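# Place an amber bottle under the capping head

## Task

Lift one amber bottle from the bench and set it upright on the pale riser on the capping machine's platform, directly beneath the capping head, with every other bottle still upright.

## Robot and tools

Robot: two arms, left_arm (on the +y side) and right_arm. left_arm has a left hand and right_arm a right hand, each with five fingers. Calibrated base positions in the scene frame: left_arm (-0.048, +0.351, +0.004) m, right_arm (-0.047, -0.302, +0.038) m, both turned only slightly about z. A camera stand sits on the floor behind the arms. Cameras: cam_high, cam_low, cam_left_wrist, cam_right_wrist (each 672x504).

Frames. Scene frame: origin at table-top height midway between the nominal bases, +x out over the table, +z up. Reported hand poses (end_effector_position in metres, end_effector_quat_wxyz) and Hand target use each arm's own base frame. Fixed cameras and the table use the scene frame. Every pose offset you send is along the current Hand target's own axes. The hand point sits 0.05 m in front of the palm and 0.15 m from the wrist face; its +z runs along straight fingers, +y out of the palm, +x across the palm away from the thumb on the right hand (toward the thumb on the left hand). Straight fingers end about 0.06-0.07 m past the point along +z and lie 0.06 m toward -y from it. A wrist bracket on the little-finger side can strike things.

Row layout (used by execute_actions and move): one flat list of 28 numbers covering both arms, each in [-1, 1]. Order: left_arm dx, dy, dz, rx, ry, rz; left hand little, ring, middle, index, thumb_bend, thumb_turn, force_limit, speed; then the same 14 for right_arm. The six pose numbers are an offset, not a pose: position and rotation vector relative to the Hand target at the start of the action or move; 1.0 equals 0.6 m or 180 degrees. All six zero re-requests the current Hand target. The six finger numbers are absolute targets: +1 open/straight, -1 closed; thumb_turn -1 puts the thumb opposite the fingers, +1 beside the palm. force_limit maps -1..+1 to about 0..10 N (0..15 N on the two thumb motors). speed runs from near zero at -1 to full at +0.48 and above. There is no 'no change' value: to keep a hand as it is, resend the eight numbers of its last executed row (or, before any, its hand_measured six plus hand_force_limit and hand_speed).

execute_actions(actions, cameras): actions is a list of actions; each action is up to 15 rows, one per 1/30 s step, and a short action repeats its final row to fill 15 steps. Each row in an action is measured from the start-of-action Hand target, not from the previous row; the next action starts from the new Hand target, so the same offset moves again. An empty actions list returns images. cameras: names, ["all"], or [].

move(target, speed, blend, blocking, cameras): target is one 28-number row or a list of up to 15 rows, all offsets from the same starting Hand targets. speed is top path speed in m/s, 0.002 to 4.3 (default 0.25), one value or one per target; rotation limited to twice that in rad/s. blend in metres rounds corners (0 = stop at each). Paths last at least 0.5 s and at most 10 s. blocking=false returns early while it runs. The result adds a move: line (done, off_target, moving, held, fault, plus limits such as paced or held). Moves do not avoid obstacles or the other arm.

wait(seconds 0-10), stop() brakes a running move, zoom_image(camera, region [x0,y0,x1,y1] pixels, at most 504x504) enlarges the latest image, show_instructions() shows reference pages, finished_scene(scene=1) ends the scene for good.

Results also give hand_measured, hand_stopped_by (moving, target, force, stalled, fault), hand_load_n (positive = finger pushed open; a dropped grip shows as load near 0), hand_force_limit, hand_speed, joint positions/velocities/torques, and MOTOR HOT or OVER-TEMPERATURE FAULT lines.

Behaviour: arms track loosely and often rest 1-5 cm short, usually low; send the remaining gap as a new offset. Commanded orientation is clipped to within 40 degrees of the measured one per step. Avoid paths near an arm's own base. Joint ranges (rad): waist -2.880..2.880, shoulder 0..3.142, elbow 0..3.019, wrist pitch -1.693..1.571, wrist yaw -1.571..1.571, wrist roll -2.094..2.094.

Gripping: with thumb turned in front, the hand grasps objects about 0.035-0.065 m thick. Close at speed -0.94 or lower for a gentle grip. A motor only starts when its target changes by at least 0.002; to squeeze more, raise force_limit and send a more closed target; to release, send a more open one.

Avoid: dropping or releasing the bottle while moving, fast contacts, pushing hard on fixed or heavy things, knocking other bottles over, anything leaving the table, the two hands touching or gripping each other, and long loaded or outstretched holds that overheat motors (an arm can collapse at 100 °C). The result must stay in place after the robot lets go.

Each tool is called after ">>>" in YAML: its name, and indented under it one key for each argument.

Reference images:

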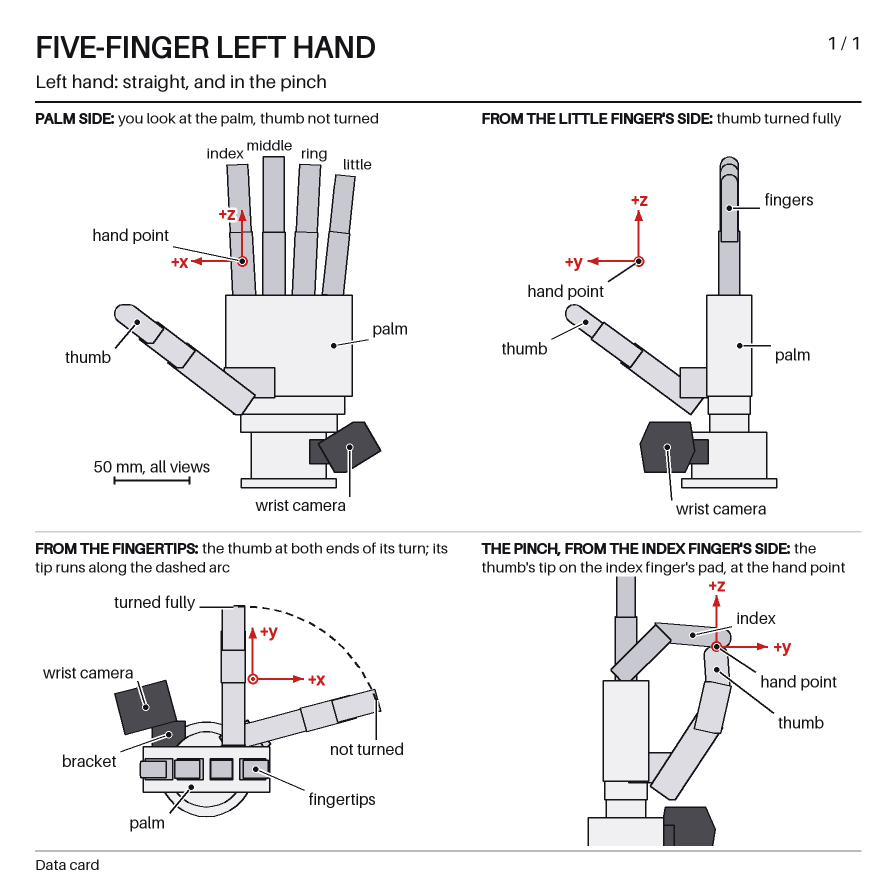

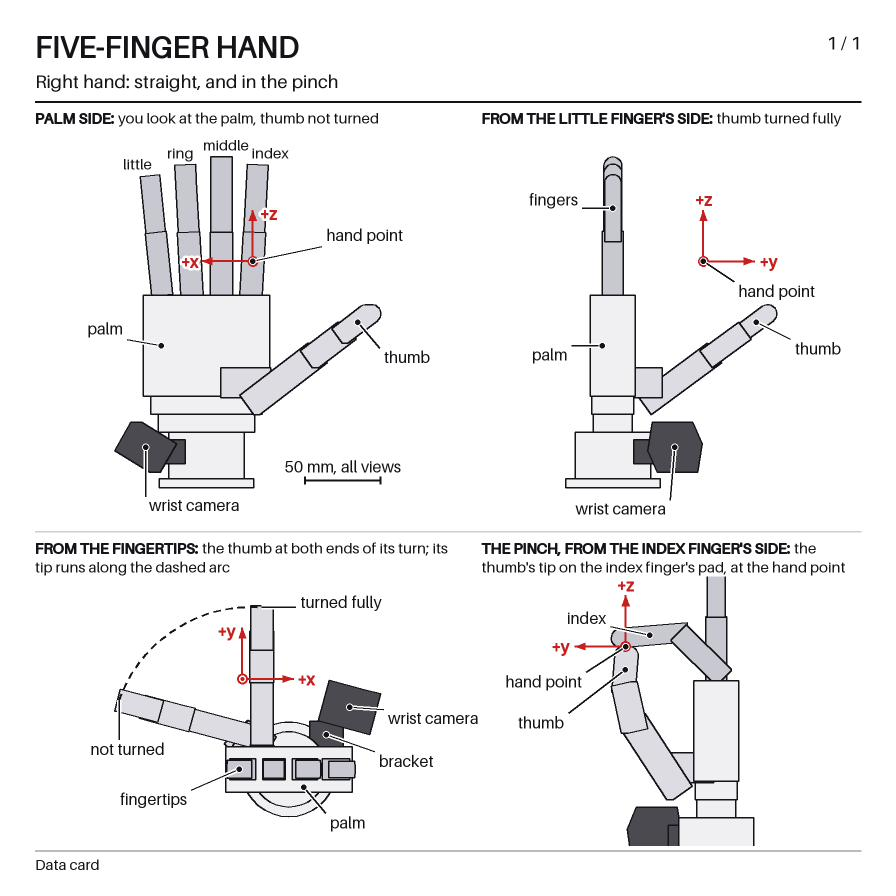

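## Session

>>> execute_actions:
  actions: []

Scene clock: 0.00 s.
left_arm: end_effector_position=(+0.3501, -0.0697, +0.3231) hand_measured=(+1.000, +1.000, +1.000, +1.000, +1.000, +1.000) hand_load_n=(+0.0, +0.0, +0.0, +0.0, +0.0, +0.0) hand_stopped_by=(target, target, target, target, target, target) hand_force_limit=0.00 hand_speed=-0.80 end_effector_quat_wxyz=(+0.705, -0.243, +0.663, -0.063) | right_arm: end_effector_position=(+0.5632, +0.3262, +0.2357) hand_measured=(+1.000, +1.000, +1.000, +1.000, +1.000, +1.000) hand_load_n=(+0.0, +0.0, +0.0, +0.0, +0.0, +0.0) hand_stopped_by=(target, target, target, target, target, target) hand_force_limit=0.00 hand_speed=-0.80 end_effector_quat_wxyz=(-0.257, +0.752, -0.362, +0.487)
Joint positions: left_arm=[-0.744 0.727 0.577 0.155 -1.007 1.134] | right_arm=[0.68 1.581 1.317 -0.227 0.583 -0.349]
Joint velocities: within noise
Joint torques (N m): no reading
Heat: left arm: hottest waist 34 °C; right arm: hottest elbow 33 °C.
Hand target: left_arm +0.3522, -0.0745, +0.3476; +0.714, -0.250, +0.648, -0.083 | right_arm +0.5735, +0.3282, +0.2692; -0.278, +0.733, -0.367, +0.501

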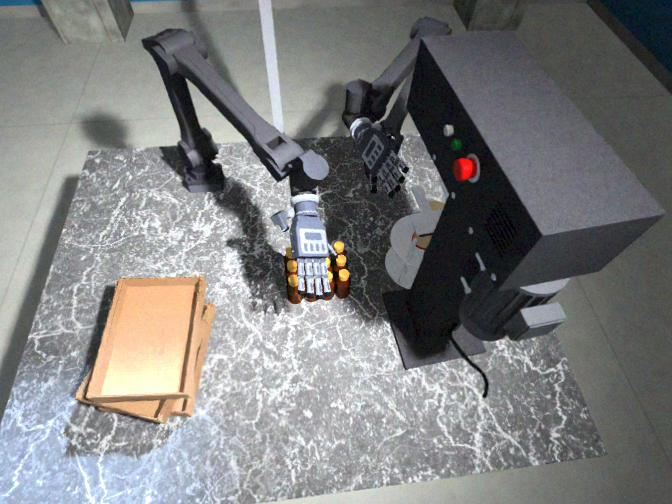

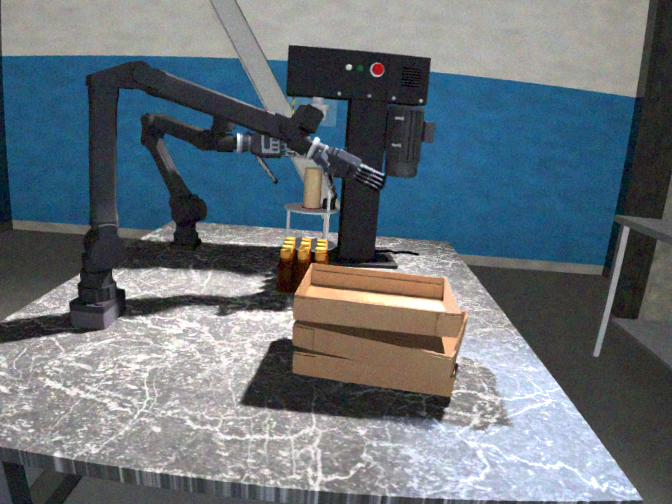

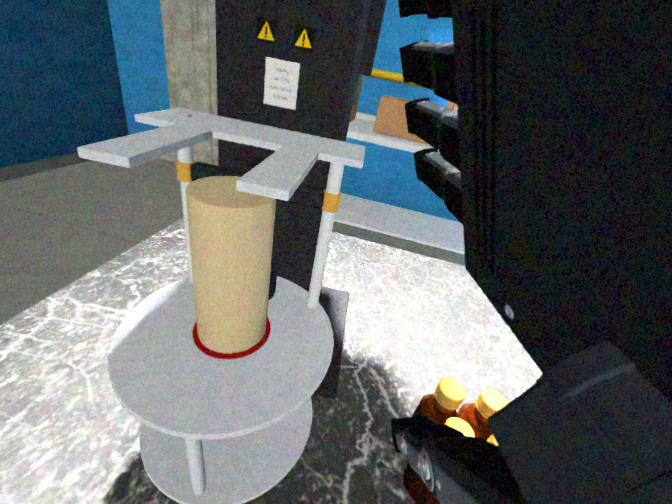

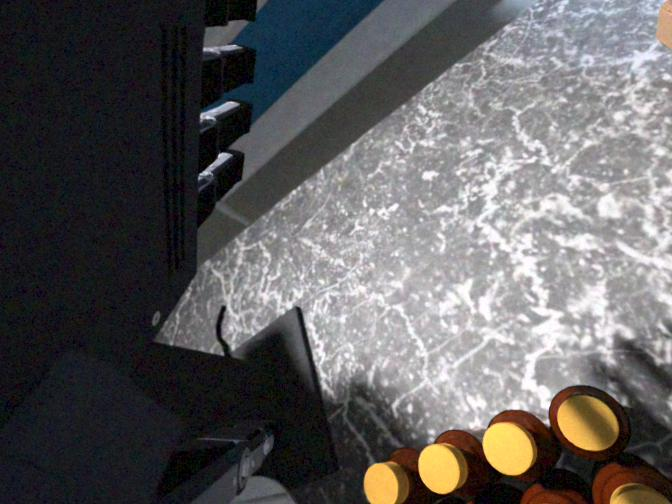

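>>> zoom_image:
  camera: "cam_high"
  region: [260, 120, 600, 375]

>>> zoom_image:
  camera: "cam_low"
  region: [240, 30, 460, 310]

>>> zoom_image:
  camera: "cam_left_wrist"
  region: [50, 0, 554, 504]

>>> zoom_image:
  camera: "cam_right_wrist"
  region: [168, 250, 672, 504]

Scaled by 1.482.

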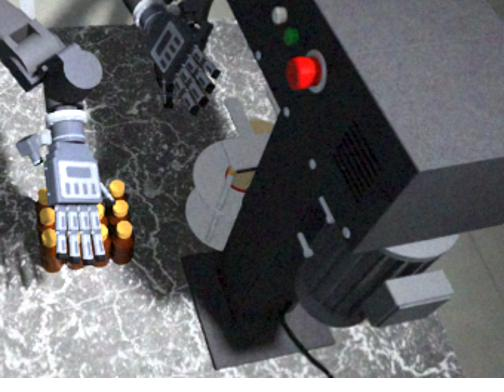

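Scaled by 1.800.

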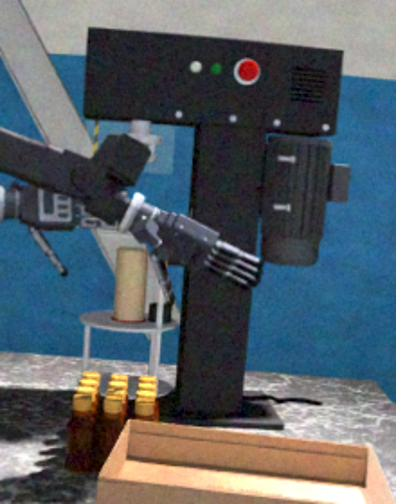

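Scaled by 1.000.

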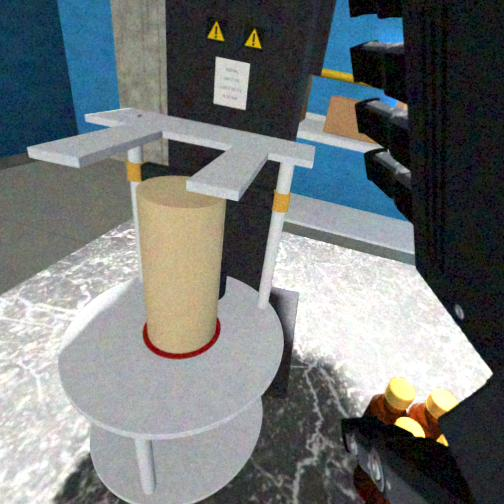

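Scaled by 1.000.

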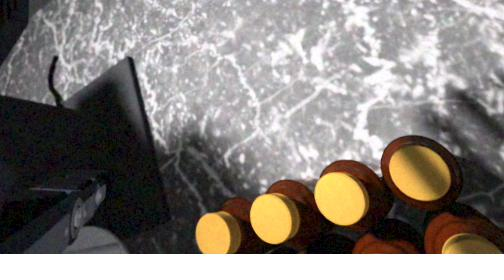

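>>> move:
  target: [0,0,0,0,0,0,1,1,1,1,1,1,0,-0.8,0.334,0.227,-0.386,0,0,0,1,1,1,1,1,1,0,-0.8]
  cameras: ["all"]

Scene clock: 48.90 s.
left_arm: end_effector_position=(+0.3501, -0.0697, +0.3231) hand_measured=(+1.000, +1.000, +1.000, +1.000, +1.000, +1.000) hand_load_n=(+0.0, +0.0, +0.0, +0.0, +0.0, +0.0) hand_stopped_by=(target, target, target, target, target, target) hand_force_limit=0.00 hand_speed=-0.80 end_effector_quat_wxyz=(+0.705, -0.243, +0.663, -0.063) | right_arm: end_effector_position=(+0.3661, +0.0823, +0.3463) hand_measured=(+1.000, +1.000, +1.000, +1.000, +1.000, +1.000) hand_load_n=(+0.0, +0.0, +0.0, +0.0, +0.0, +0.0) hand_stopped_by=(target, target, target, target, target, target) hand_force_limit=0.00 hand_speed=-0.80 end_effector_quat_wxyz=(-0.284, +0.732, -0.371, +0.496)
Joint positions: left_arm=[-0.744 0.727 0.577 0.155 -1.007 1.134] | right_arm=[0.376 0.71 0.907 -0.569 0.303 -0.464]
Joint torques (N m): left_arm=[-1.67 -2.55 11.02 1.72 -0.17 0.13] | right_arm=[-0.15 0.03 8.29 1.29 -0.12 -0.14]
Heat: left arm: hottest elbow 37 °C; right arm: hottest elbow 38 °C.
Hand target: left_arm +0.3522, -0.0745, +0.3476; +0.714, -0.250, +0.648, -0.083 | right_arm +0.3665, +0.0771, +0.3496; -0.278, +0.733, -0.367, +0.501
Off the commanded pose: left_arm 0.025 m, 3 deg | right_arm 0.006 m, 1 deg.
move: off_target (left_arm)

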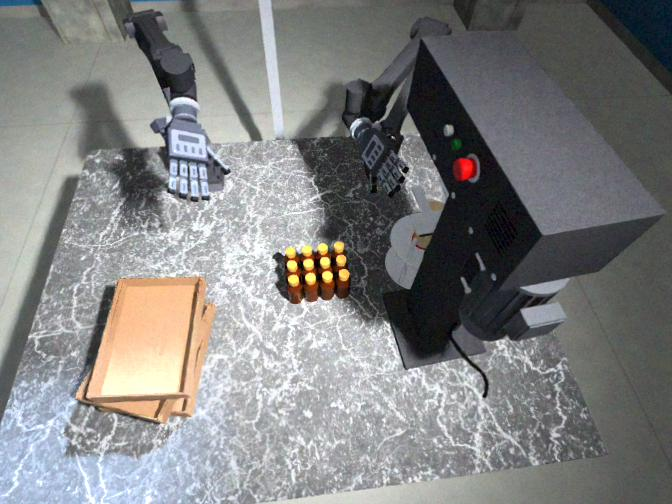

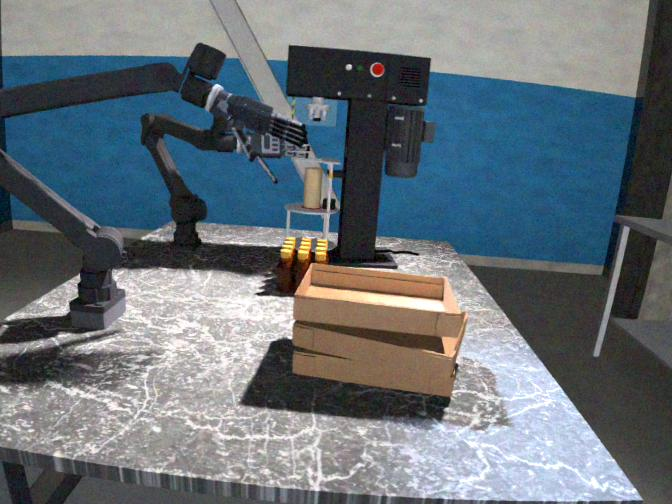

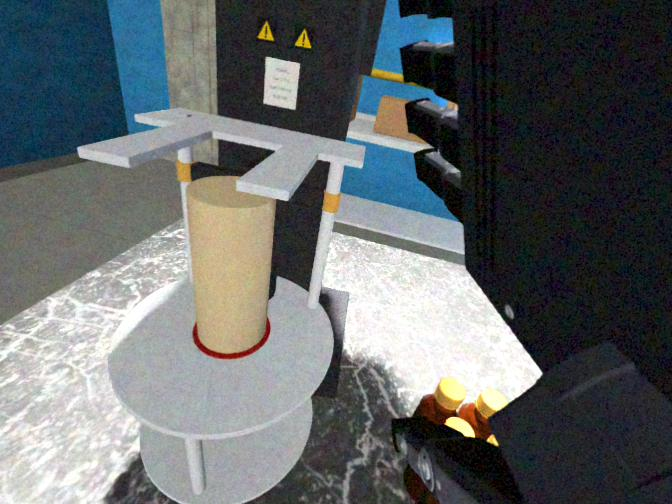

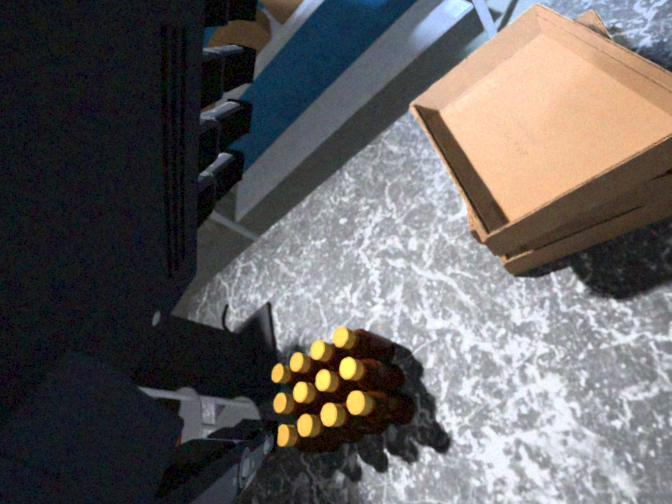

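>>> zoom_image:
  camera: "cam_low"
  region: [260, 80, 400, 300]

>>> zoom_image:
  camera: "cam_high"
  region: [270, 180, 470, 320]

>>> zoom_image:
  camera: "cam_right_wrist"
  region: [230, 290, 450, 480]

Scaled by 2.291.

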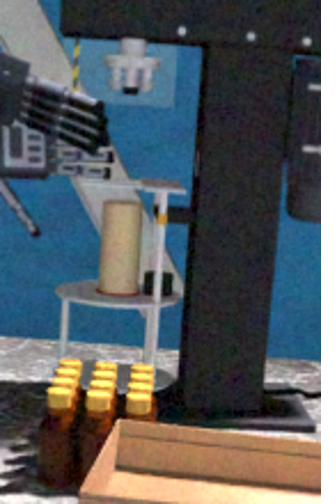

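Scaled by 2.520.

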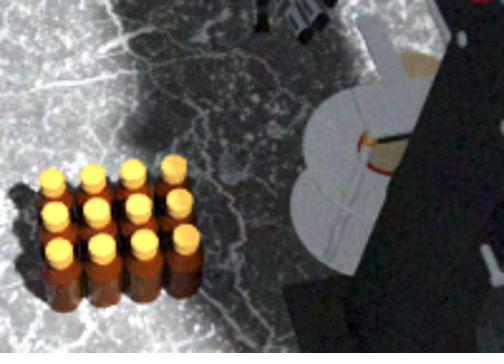

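Scaled by 2.291.

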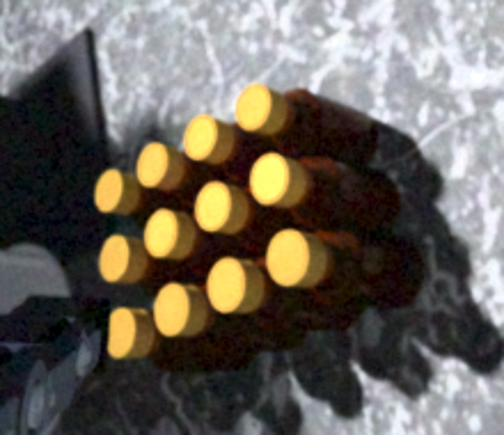

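>>> move:
  target: [0,0,0,0,-0.15,0,1,1,1,1,1,1,0,-0.8,0,0,0,0,0,0,1,1,1,1,1,1,0,-0.8]
  cameras: ["all"]

Scene clock: 161.33 s.
left_arm: end_effector_position=(+0.3554, -0.0753, +0.3384) hand_measured=(+1.000, +1.000, +1.000, +1.000, +1.000, +1.000) hand_load_n=(+0.0, +0.0, +0.0, +0.0, +0.0, +0.0) hand_stopped_by=(target, target, target, target, target, target) hand_force_limit=0.00 hand_speed=-0.80 end_effector_quat_wxyz=(+0.825, -0.257, +0.502, -0.032) | right_arm: end_effector_position=(+0.3661, +0.0823, +0.3463) hand_measured=(+1.000, +1.000, +1.000, +1.000, +1.000, +1.000) hand_load_n=(+0.0, -0.5, +0.0, +0.0, +0.0, +0.0) hand_stopped_by=(target, target, target, target, target, target) hand_force_limit=0.00 hand_speed=-0.80 end_effector_quat_wxyz=(-0.284, +0.732, -0.371, +0.496)
Joint positions: left_arm=[-0.798 1.136 0.46 1.543 -1.072 1.861] | right_arm=[0.376 0.71 0.907 -0.569 0.303 -0.464]
Joint torques (N m): left_arm=[-1.96 -4.95 6.31 1.35 0.62 0.27] | right_arm=[0.21 -0.15 8.23 1.33 -0.13 -0.15]
Heat: left arm: hottest elbow 40 °C; right arm: hottest elbow 39 °C.
Hand target: left_arm +0.3522, -0.0745, +0.3476; +0.846, -0.263, +0.464, -0.023 | right_arm +0.3665, +0.0771, +0.3496; -0.278, +0.733, -0.367, +0.501
Off the commanded pose: left_arm 0.010 m, 5 deg | right_arm 0.006 m, 1 deg.
joint sent to its limit (left arm) — joint 4 (wrist pitch), upper limit. The joint targets are off in position and orientation.
move: off_target (left_arm)

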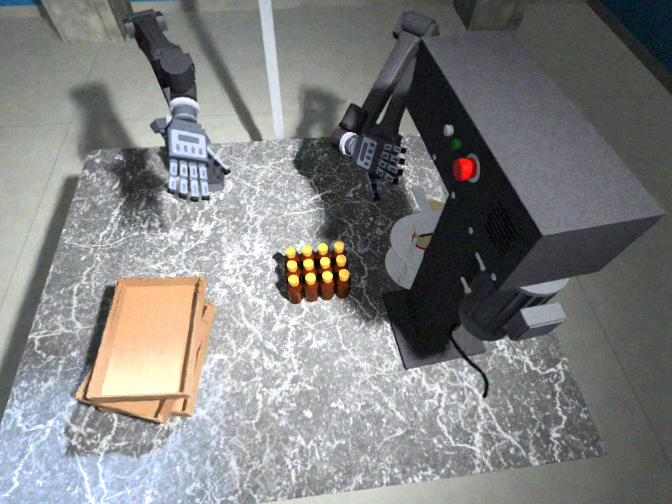

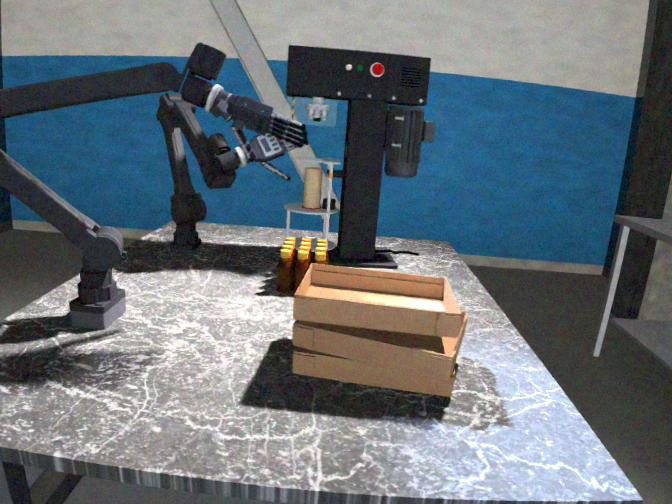

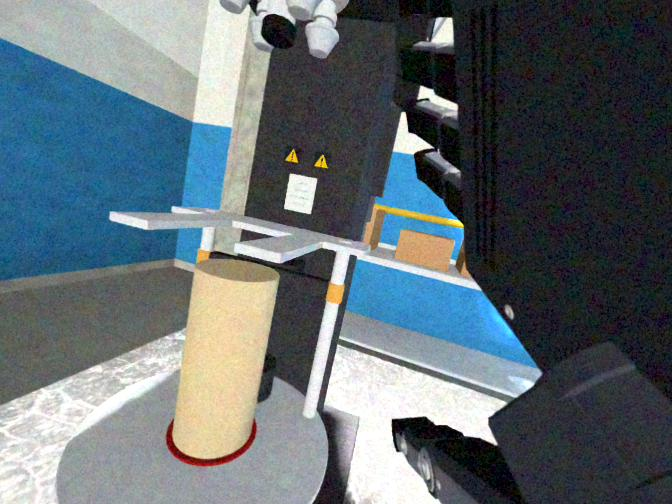

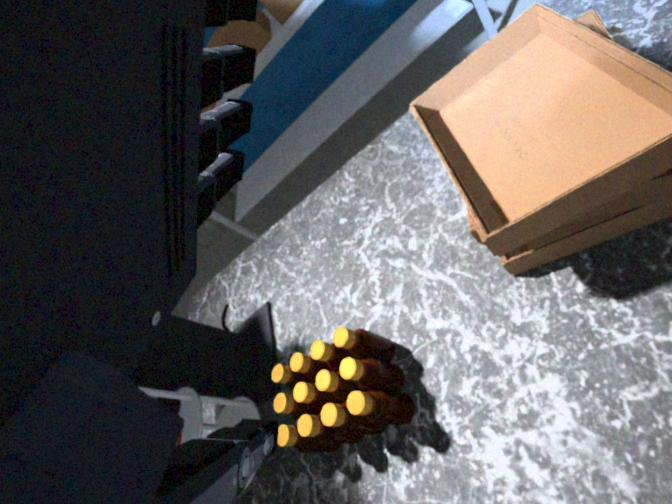

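>>> move:
  target: [0.2857,-0.4695,-0.3728,0.3177,0.1619,0.18,1,1,0.4,0.4,0.3,-1,0,-0.2,0.3607,0.2817,-0.1272,0,0,0,1,1,1,1,1,1,0,-0.8]
  cameras: ["all"]
  speed: 0.3

Scene clock: 288.67 s.
left_arm: end_effector_position=(+0.3235, -0.4456, +0.2242) hand_measured=(+1.000, +1.000, +0.400, +0.400, +0.300, -1.000) hand_load_n=(+0.0, +0.0, +0.0, +0.0, +0.0, +0.0) hand_stopped_by=(target, target, target, target, target, target) hand_force_limit=0.00 hand_speed=-0.20 end_effector_quat_wxyz=(+0.690, +0.333, +0.640, -0.059) | right_arm: end_effector_position=(+0.2939, -0.1935, +0.3198) hand_measured=(+1.000, +1.000, +1.000, +1.000, +1.000, +1.000) hand_load_n=(+0.0, +0.0, +0.0, +0.0, +0.0, -0.5) hand_stopped_by=(target, target, target, target, target, target) hand_force_limit=0.00 hand_speed=-0.80 end_effector_quat_wxyz=(-0.290, +0.730, -0.398, +0.473)
Joint positions: left_arm=[-1.269 1.528 0.743 0.73 -0.704 1.93] | right_arm=[-0.952 0.797 0.936 -0.796 -0.893 -1.063]
Joint torques (N m): left_arm=[-1.9 -9.35 10.66 1.26 -0.15 -0.01] | right_arm=[-0.15 -0.5 13.16 0.99 -0.67 -0.14]
Heat: left arm: hottest elbow 35 °C; right arm: hottest elbow 40 °C.
Hand target: left_arm +0.3294, -0.4600, +0.2496; +0.703, +0.311, +0.635, -0.074 | right_arm +0.3003, -0.1999, +0.3597; -0.278, +0.733, -0.367, +0.501
Off the commanded pose: left_arm 0.030 m, 4 deg | right_arm 0.041 m, 5 deg.
move: off_target (left_arm, right_arm)

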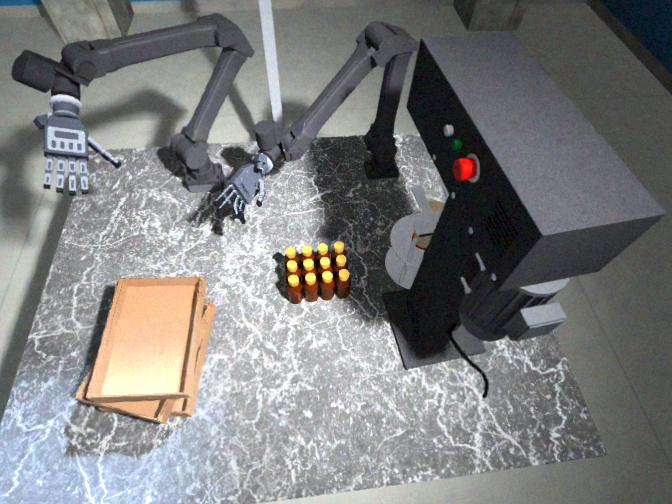

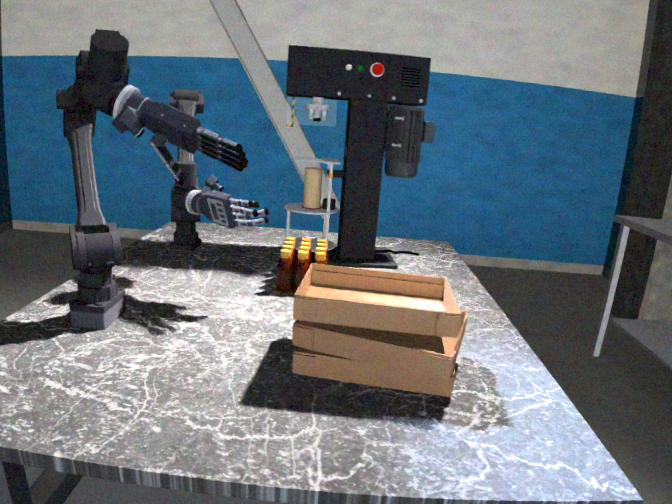

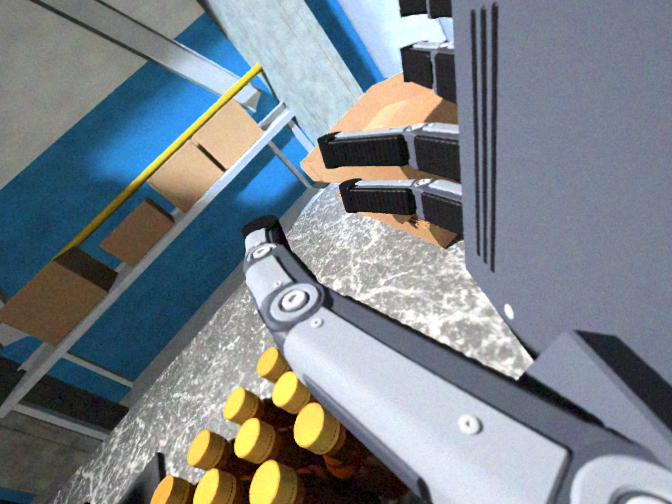

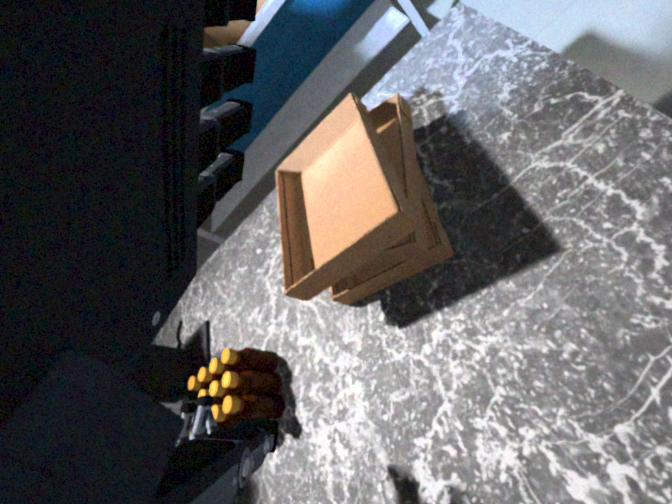

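>>> zoom_image:
  camera: "cam_high"
  region: [380, 170, 460, 300]

>>> zoom_image:
  camera: "cam_low"
  region: [180, 90, 380, 300]

>>> zoom_image:
  camera: "cam_left_wrist"
  region: [100, 100, 504, 504]

Scaled by 3.877.

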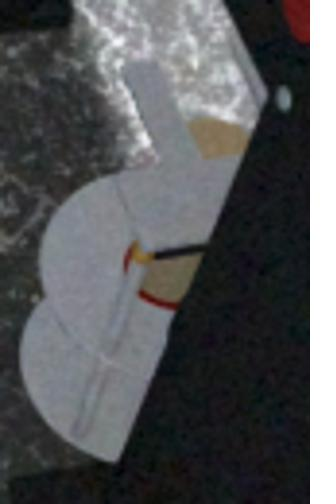

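Scaled by 2.400.

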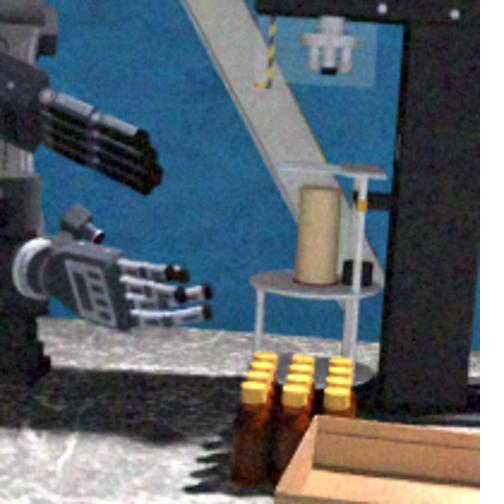

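Scaled by 1.248.

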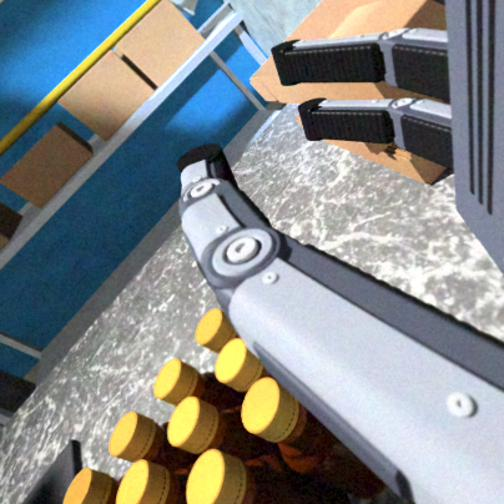

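>>> move:
  target: [0.1303,-0.0253,0.0338,0,0,0,1,1,0.4,0.4,0.3,-1,0,-0.2,0,0,0,0,0,0,1,1,1,1,1,1,0,-0.8]
  cameras: ["all"]
  speed: 0.15

Scene clock: 415.70 s.
left_arm: end_effector_position=(+0.3478, -0.4554, +0.1521) hand_measured=(+1.000, +1.000, +0.400, +0.400, +0.300, -1.000) hand_load_n=(+0.0, +0.0, +0.0, +0.0, +0.0, +0.5) hand_stopped_by=(target, target, target, target, target, target) hand_force_limit=0.00 hand_speed=-0.20 end_effector_quat_wxyz=(+0.686, +0.336, +0.642, -0.059) | right_arm: end_effector_position=(+0.2939, -0.1935, +0.3198) hand_measured=(+1.000, +1.000, +1.000, +1.000, +1.000, +1.000) hand_load_n=(+0.0, +0.0, +0.0, +0.0, +0.0, +0.0) hand_stopped_by=(target, target, target, target, target, target) hand_force_limit=0.00 hand_speed=-0.80 end_effector_quat_wxyz=(-0.290, +0.730, -0.398, +0.473)
Joint positions: left_arm=[-1.221 1.739 0.744 0.931 -0.653 1.929] | right_arm=[-0.952 0.797 0.936 -0.796 -0.893 -1.063]
Joint torques (N m): left_arm=[-0.79 -11.16 6.93 2.7 -0.13 0.01] | right_arm=[0.32 -0.38 13.14 0.9 -0.68 -0.15]
Heat: left arm: hottest elbow 39 °C; right arm: hottest elbow 52 °C.
Hand target: left_arm +0.3532, -0.4601, +0.1710; +0.703, +0.311, +0.635, -0.074 | right_arm +0.3003, -0.1999, +0.3597; -0.278, +0.733, -0.367, +0.501
Off the commanded pose: left_arm 0.020 m, 4 deg | right_arm 0.041 m, 5 deg.
move: off_target (left_arm, right_arm)

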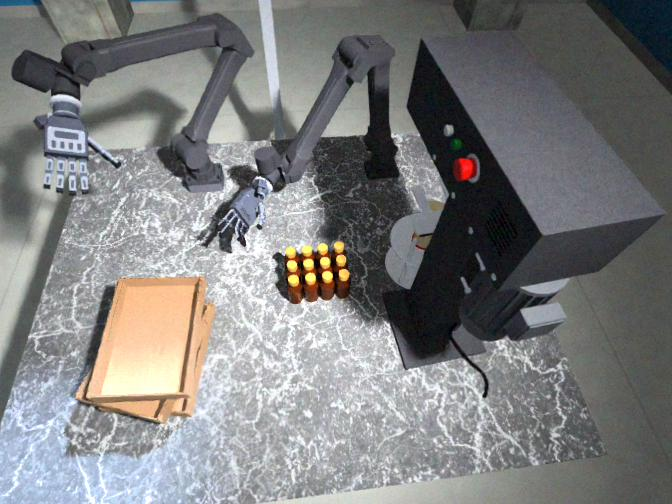

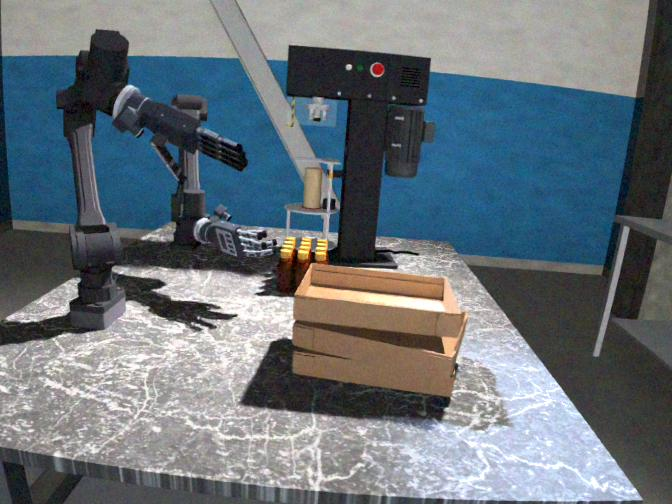

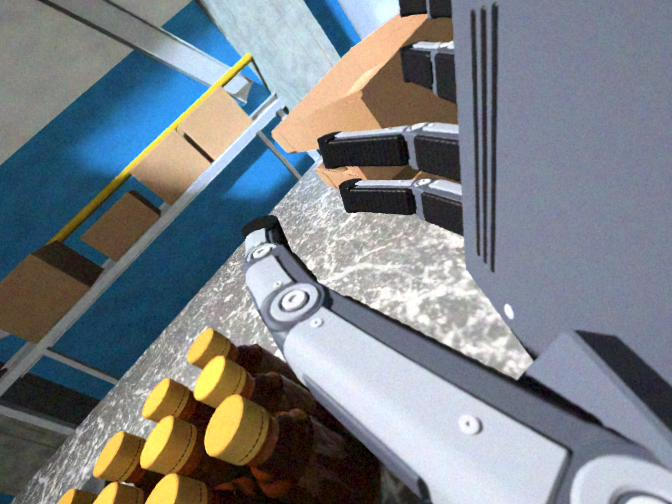

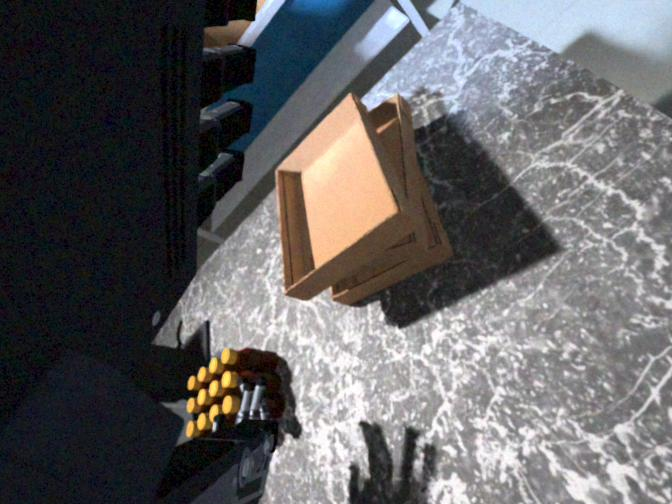

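>>> zoom_image:
  camera: "cam_high"
  region: [200, 160, 360, 320]

>>> zoom_image:
  camera: "cam_low"
  region: [180, 190, 360, 320]

Scaled by 3.150.

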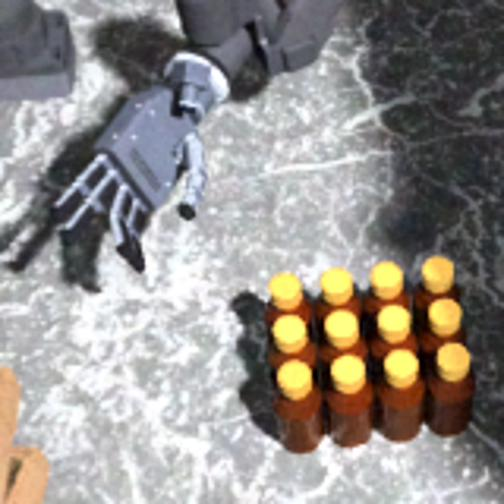

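Scaled by 2.800.

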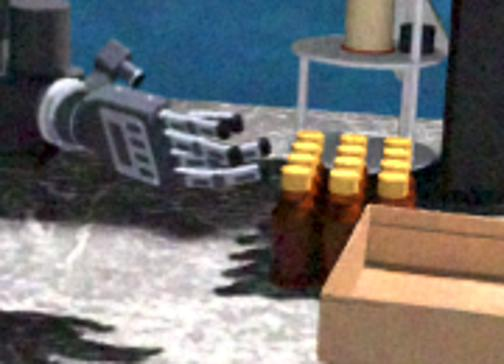

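>>> move:
  target: [0.0948,0.0367,-0.0295,0,0,0,1,1,0.4,0.4,0.3,-1,0,-0.2,0,0,0,0,0,0,1,1,1,1,1,1,0,-0.8]
  cameras: ["all"]
  speed: 0.12

>>> zoom_image:
  camera: "cam_high"
  region: [200, 160, 360, 320]

>>> zoom_image:
  camera: "cam_low"
  region: [180, 190, 360, 320]

Scene clock: 459.13 s.
left_arm: end_effector_position=(+0.3571, -0.4153, +0.1150) hand_measured=(+1.000, +1.000, +0.400, +0.400, +0.300, -1.000) hand_load_n=(+0.0, +0.0, +0.0, +0.0, +0.0, +0.0) hand_stopped_by=(target, target, target, target, target, target) hand_force_limit=0.00 hand_speed=-0.20 end_effector_quat_wxyz=(+0.691, +0.329, +0.640, -0.063) | right_arm: end_effector_position=(+0.2939, -0.1935, +0.3198) hand_measured=(+1.000, +1.000, +1.000, +1.000, +1.000, +1.000) hand_load_n=(+0.0, +0.0, +0.0, +0.0, +0.0, +0.0) hand_stopped_by=(target, target, target, target, target, target) hand_force_limit=0.00 hand_speed=-0.80 end_effector_quat_wxyz=(-0.290, +0.730, -0.398, +0.473)
Joint positions: left_arm=[-1.166 1.807 0.64 1.123 -0.601 1.929] | right_arm=[-0.952 0.797 0.936 -0.796 -0.893 -1.063]
Joint torques (N m): left_arm=[-1.44 -10.46 4.63 2.74 -0.11 0.01] | right_arm=[-0.03 -0.44 13.15 0.99 -0.66 -0.17]
Heat: left arm: hottest elbow 37 °C; right arm: hottest elbow 53 °C.
Hand target: left_arm +0.3595, -0.4166, +0.1251; +0.703, +0.311, +0.635, -0.074 | right_arm +0.3003, -0.1999, +0.3597; -0.278, +0.733, -0.367, +0.501
Off the commanded pose: left_arm 0.010 m, 3 deg | right_arm 0.041 m, 5 deg.
move: off_target (left_arm, right_arm)

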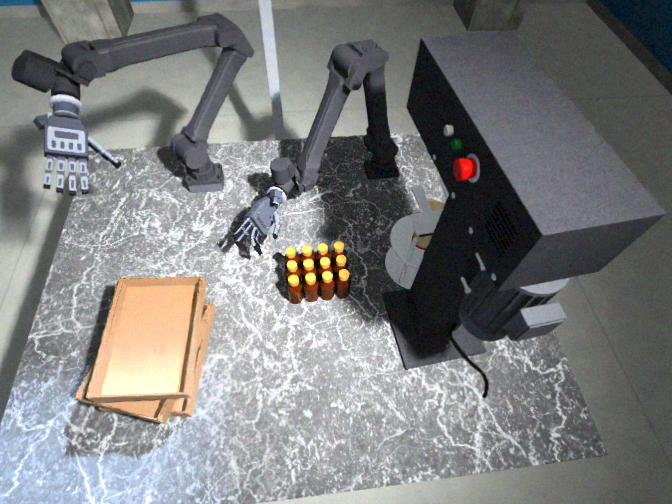

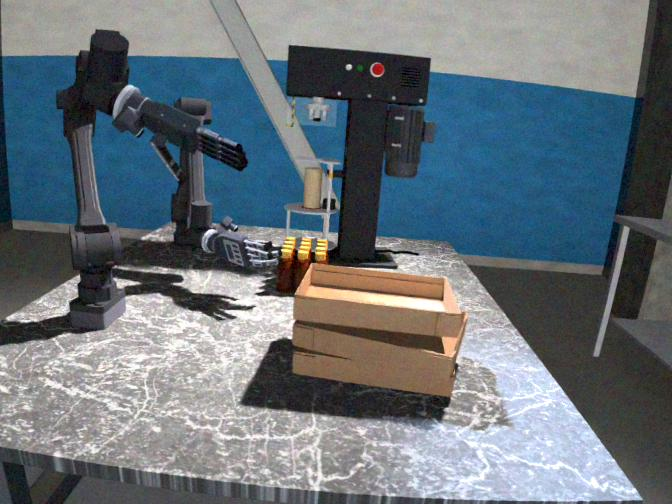

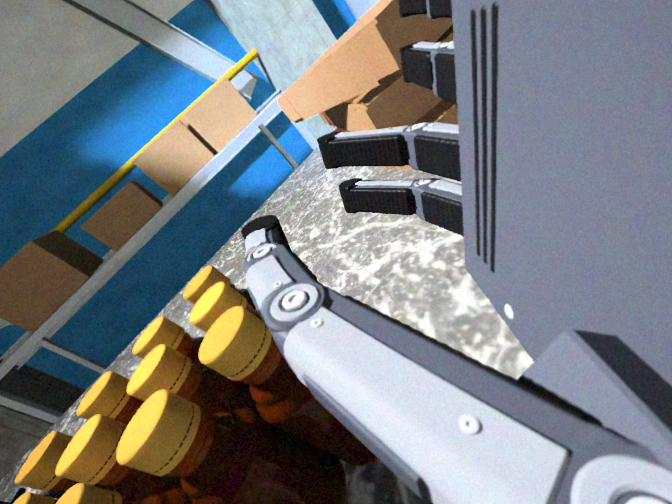

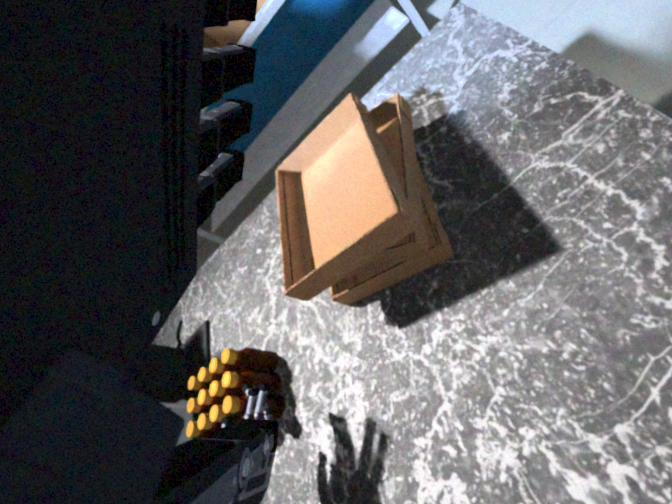

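Scaled by 3.150.

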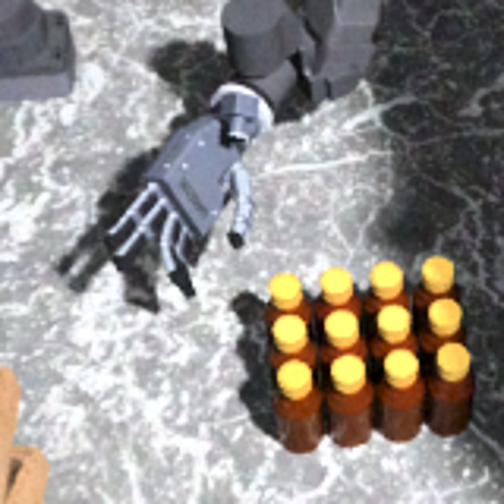

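Scaled by 2.800.

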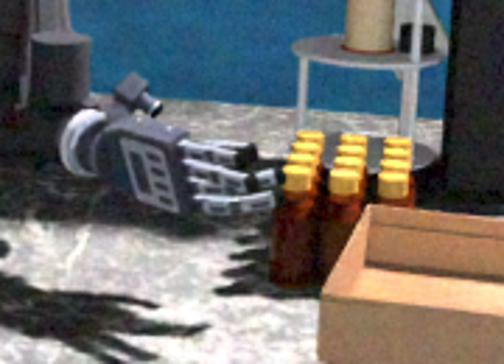

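>>> move:
  target: [0.0525,0.0075,0.0003,0,0,-0.067,1,1,0.4,0.4,0.3,-1,0,-0.2,0,0,0,0,0,0,1,1,1,1,1,1,0,-0.8]
  cameras: ["all"]
  speed: 0.1

>>> zoom_image:
  camera: "cam_high"
  region: [220, 190, 340, 310]

>>> zoom_image:
  camera: "cam_low"
  region: [200, 200, 340, 310]

Scene clock: 500.63 s.
left_arm: end_effector_position=(+0.3645, -0.4050, +0.0915) hand_measured=(+1.000, +1.000, +0.400, +0.400, +0.300, -1.000) hand_load_n=(+0.0, +0.0, +0.0, +0.0, +0.0, +0.5) hand_stopped_by=(target, target, target, target, target, target) hand_force_limit=0.00 hand_speed=-0.20 end_effector_quat_wxyz=(+0.683, +0.258, +0.669, -0.139) | right_arm: end_effector_position=(+0.2939, -0.1935, +0.3198) hand_measured=(+1.000, +1.000, +1.000, +1.000, +1.000, +1.000) hand_load_n=(+0.0, +0.0, +0.0, -0.5, +0.0, +0.0) hand_stopped_by=(target, target, target, target, target, target) hand_force_limit=0.00 hand_speed=-0.80 end_effector_quat_wxyz=(-0.290, +0.730, -0.398, +0.473)
Joint positions: left_arm=[-1.131 1.834 0.617 1.184 -0.563 1.72] | right_arm=[-0.952 0.797 0.936 -0.796 -0.893 -1.063]
Joint torques (N m): left_arm=[-1.14 -9.99 4.01 2.74 -0.1 -0.01] | right_arm=[0.15 -0.38 13.11 0.95 -0.7 -0.15]
Heat: left arm: hottest elbow 35 °C; right arm: hottest elbow 54 °C.
Hand target: left_arm +0.3676, -0.4040, +0.0970; +0.691, +0.242, +0.665, -0.147 | right_arm +0.3003, -0.1999, +0.3597; -0.278, +0.733, -0.367, +0.501
Off the commanded pose: left_arm 0.006 m, 2 deg | right_arm 0.041 m, 5 deg.
move: off_target (right_arm)

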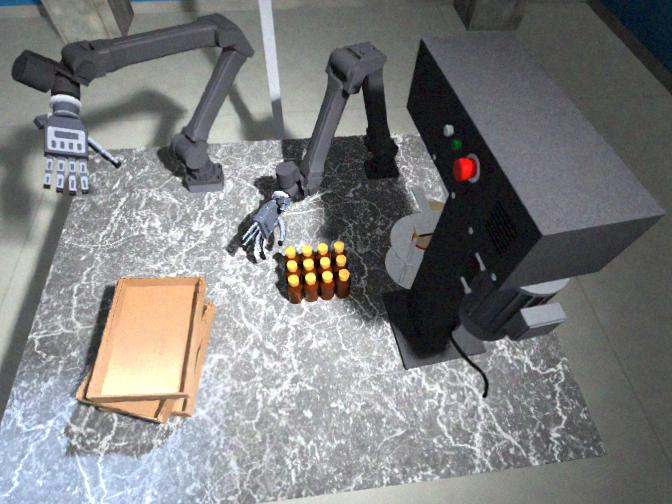

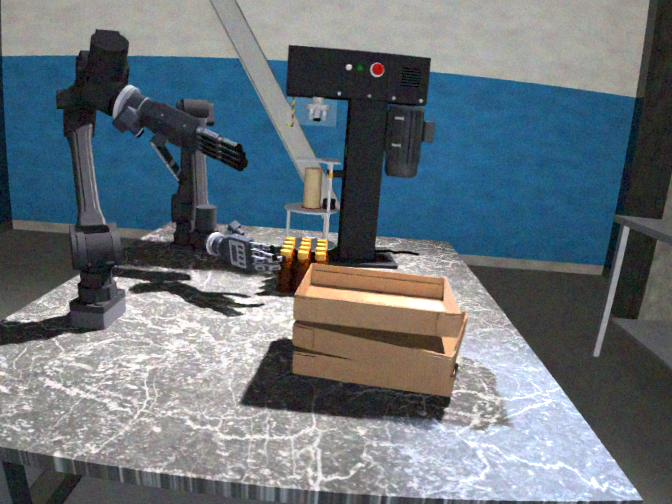

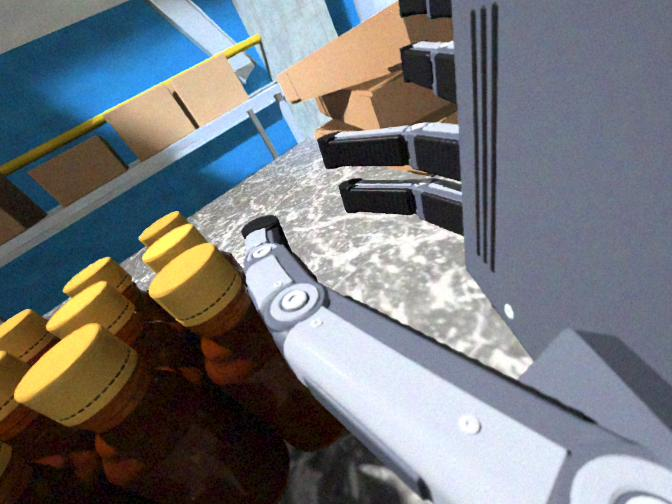

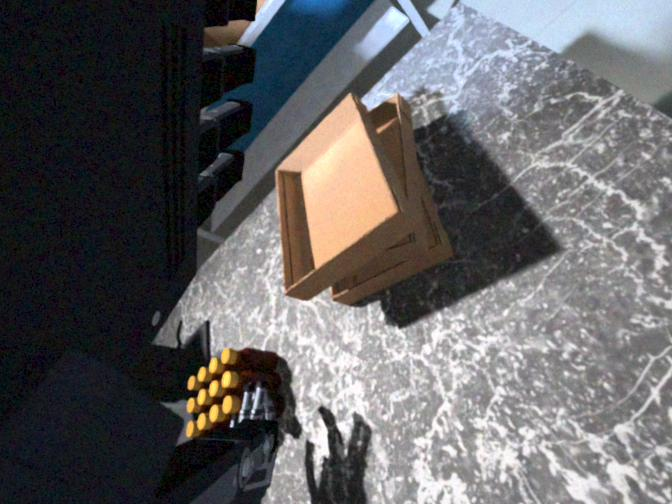

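Scaled by 4.200.

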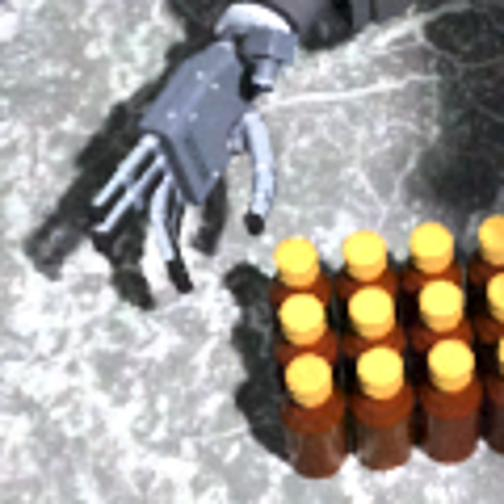

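Scaled by 3.600.

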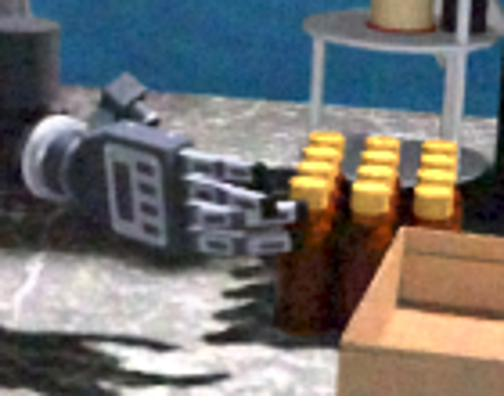

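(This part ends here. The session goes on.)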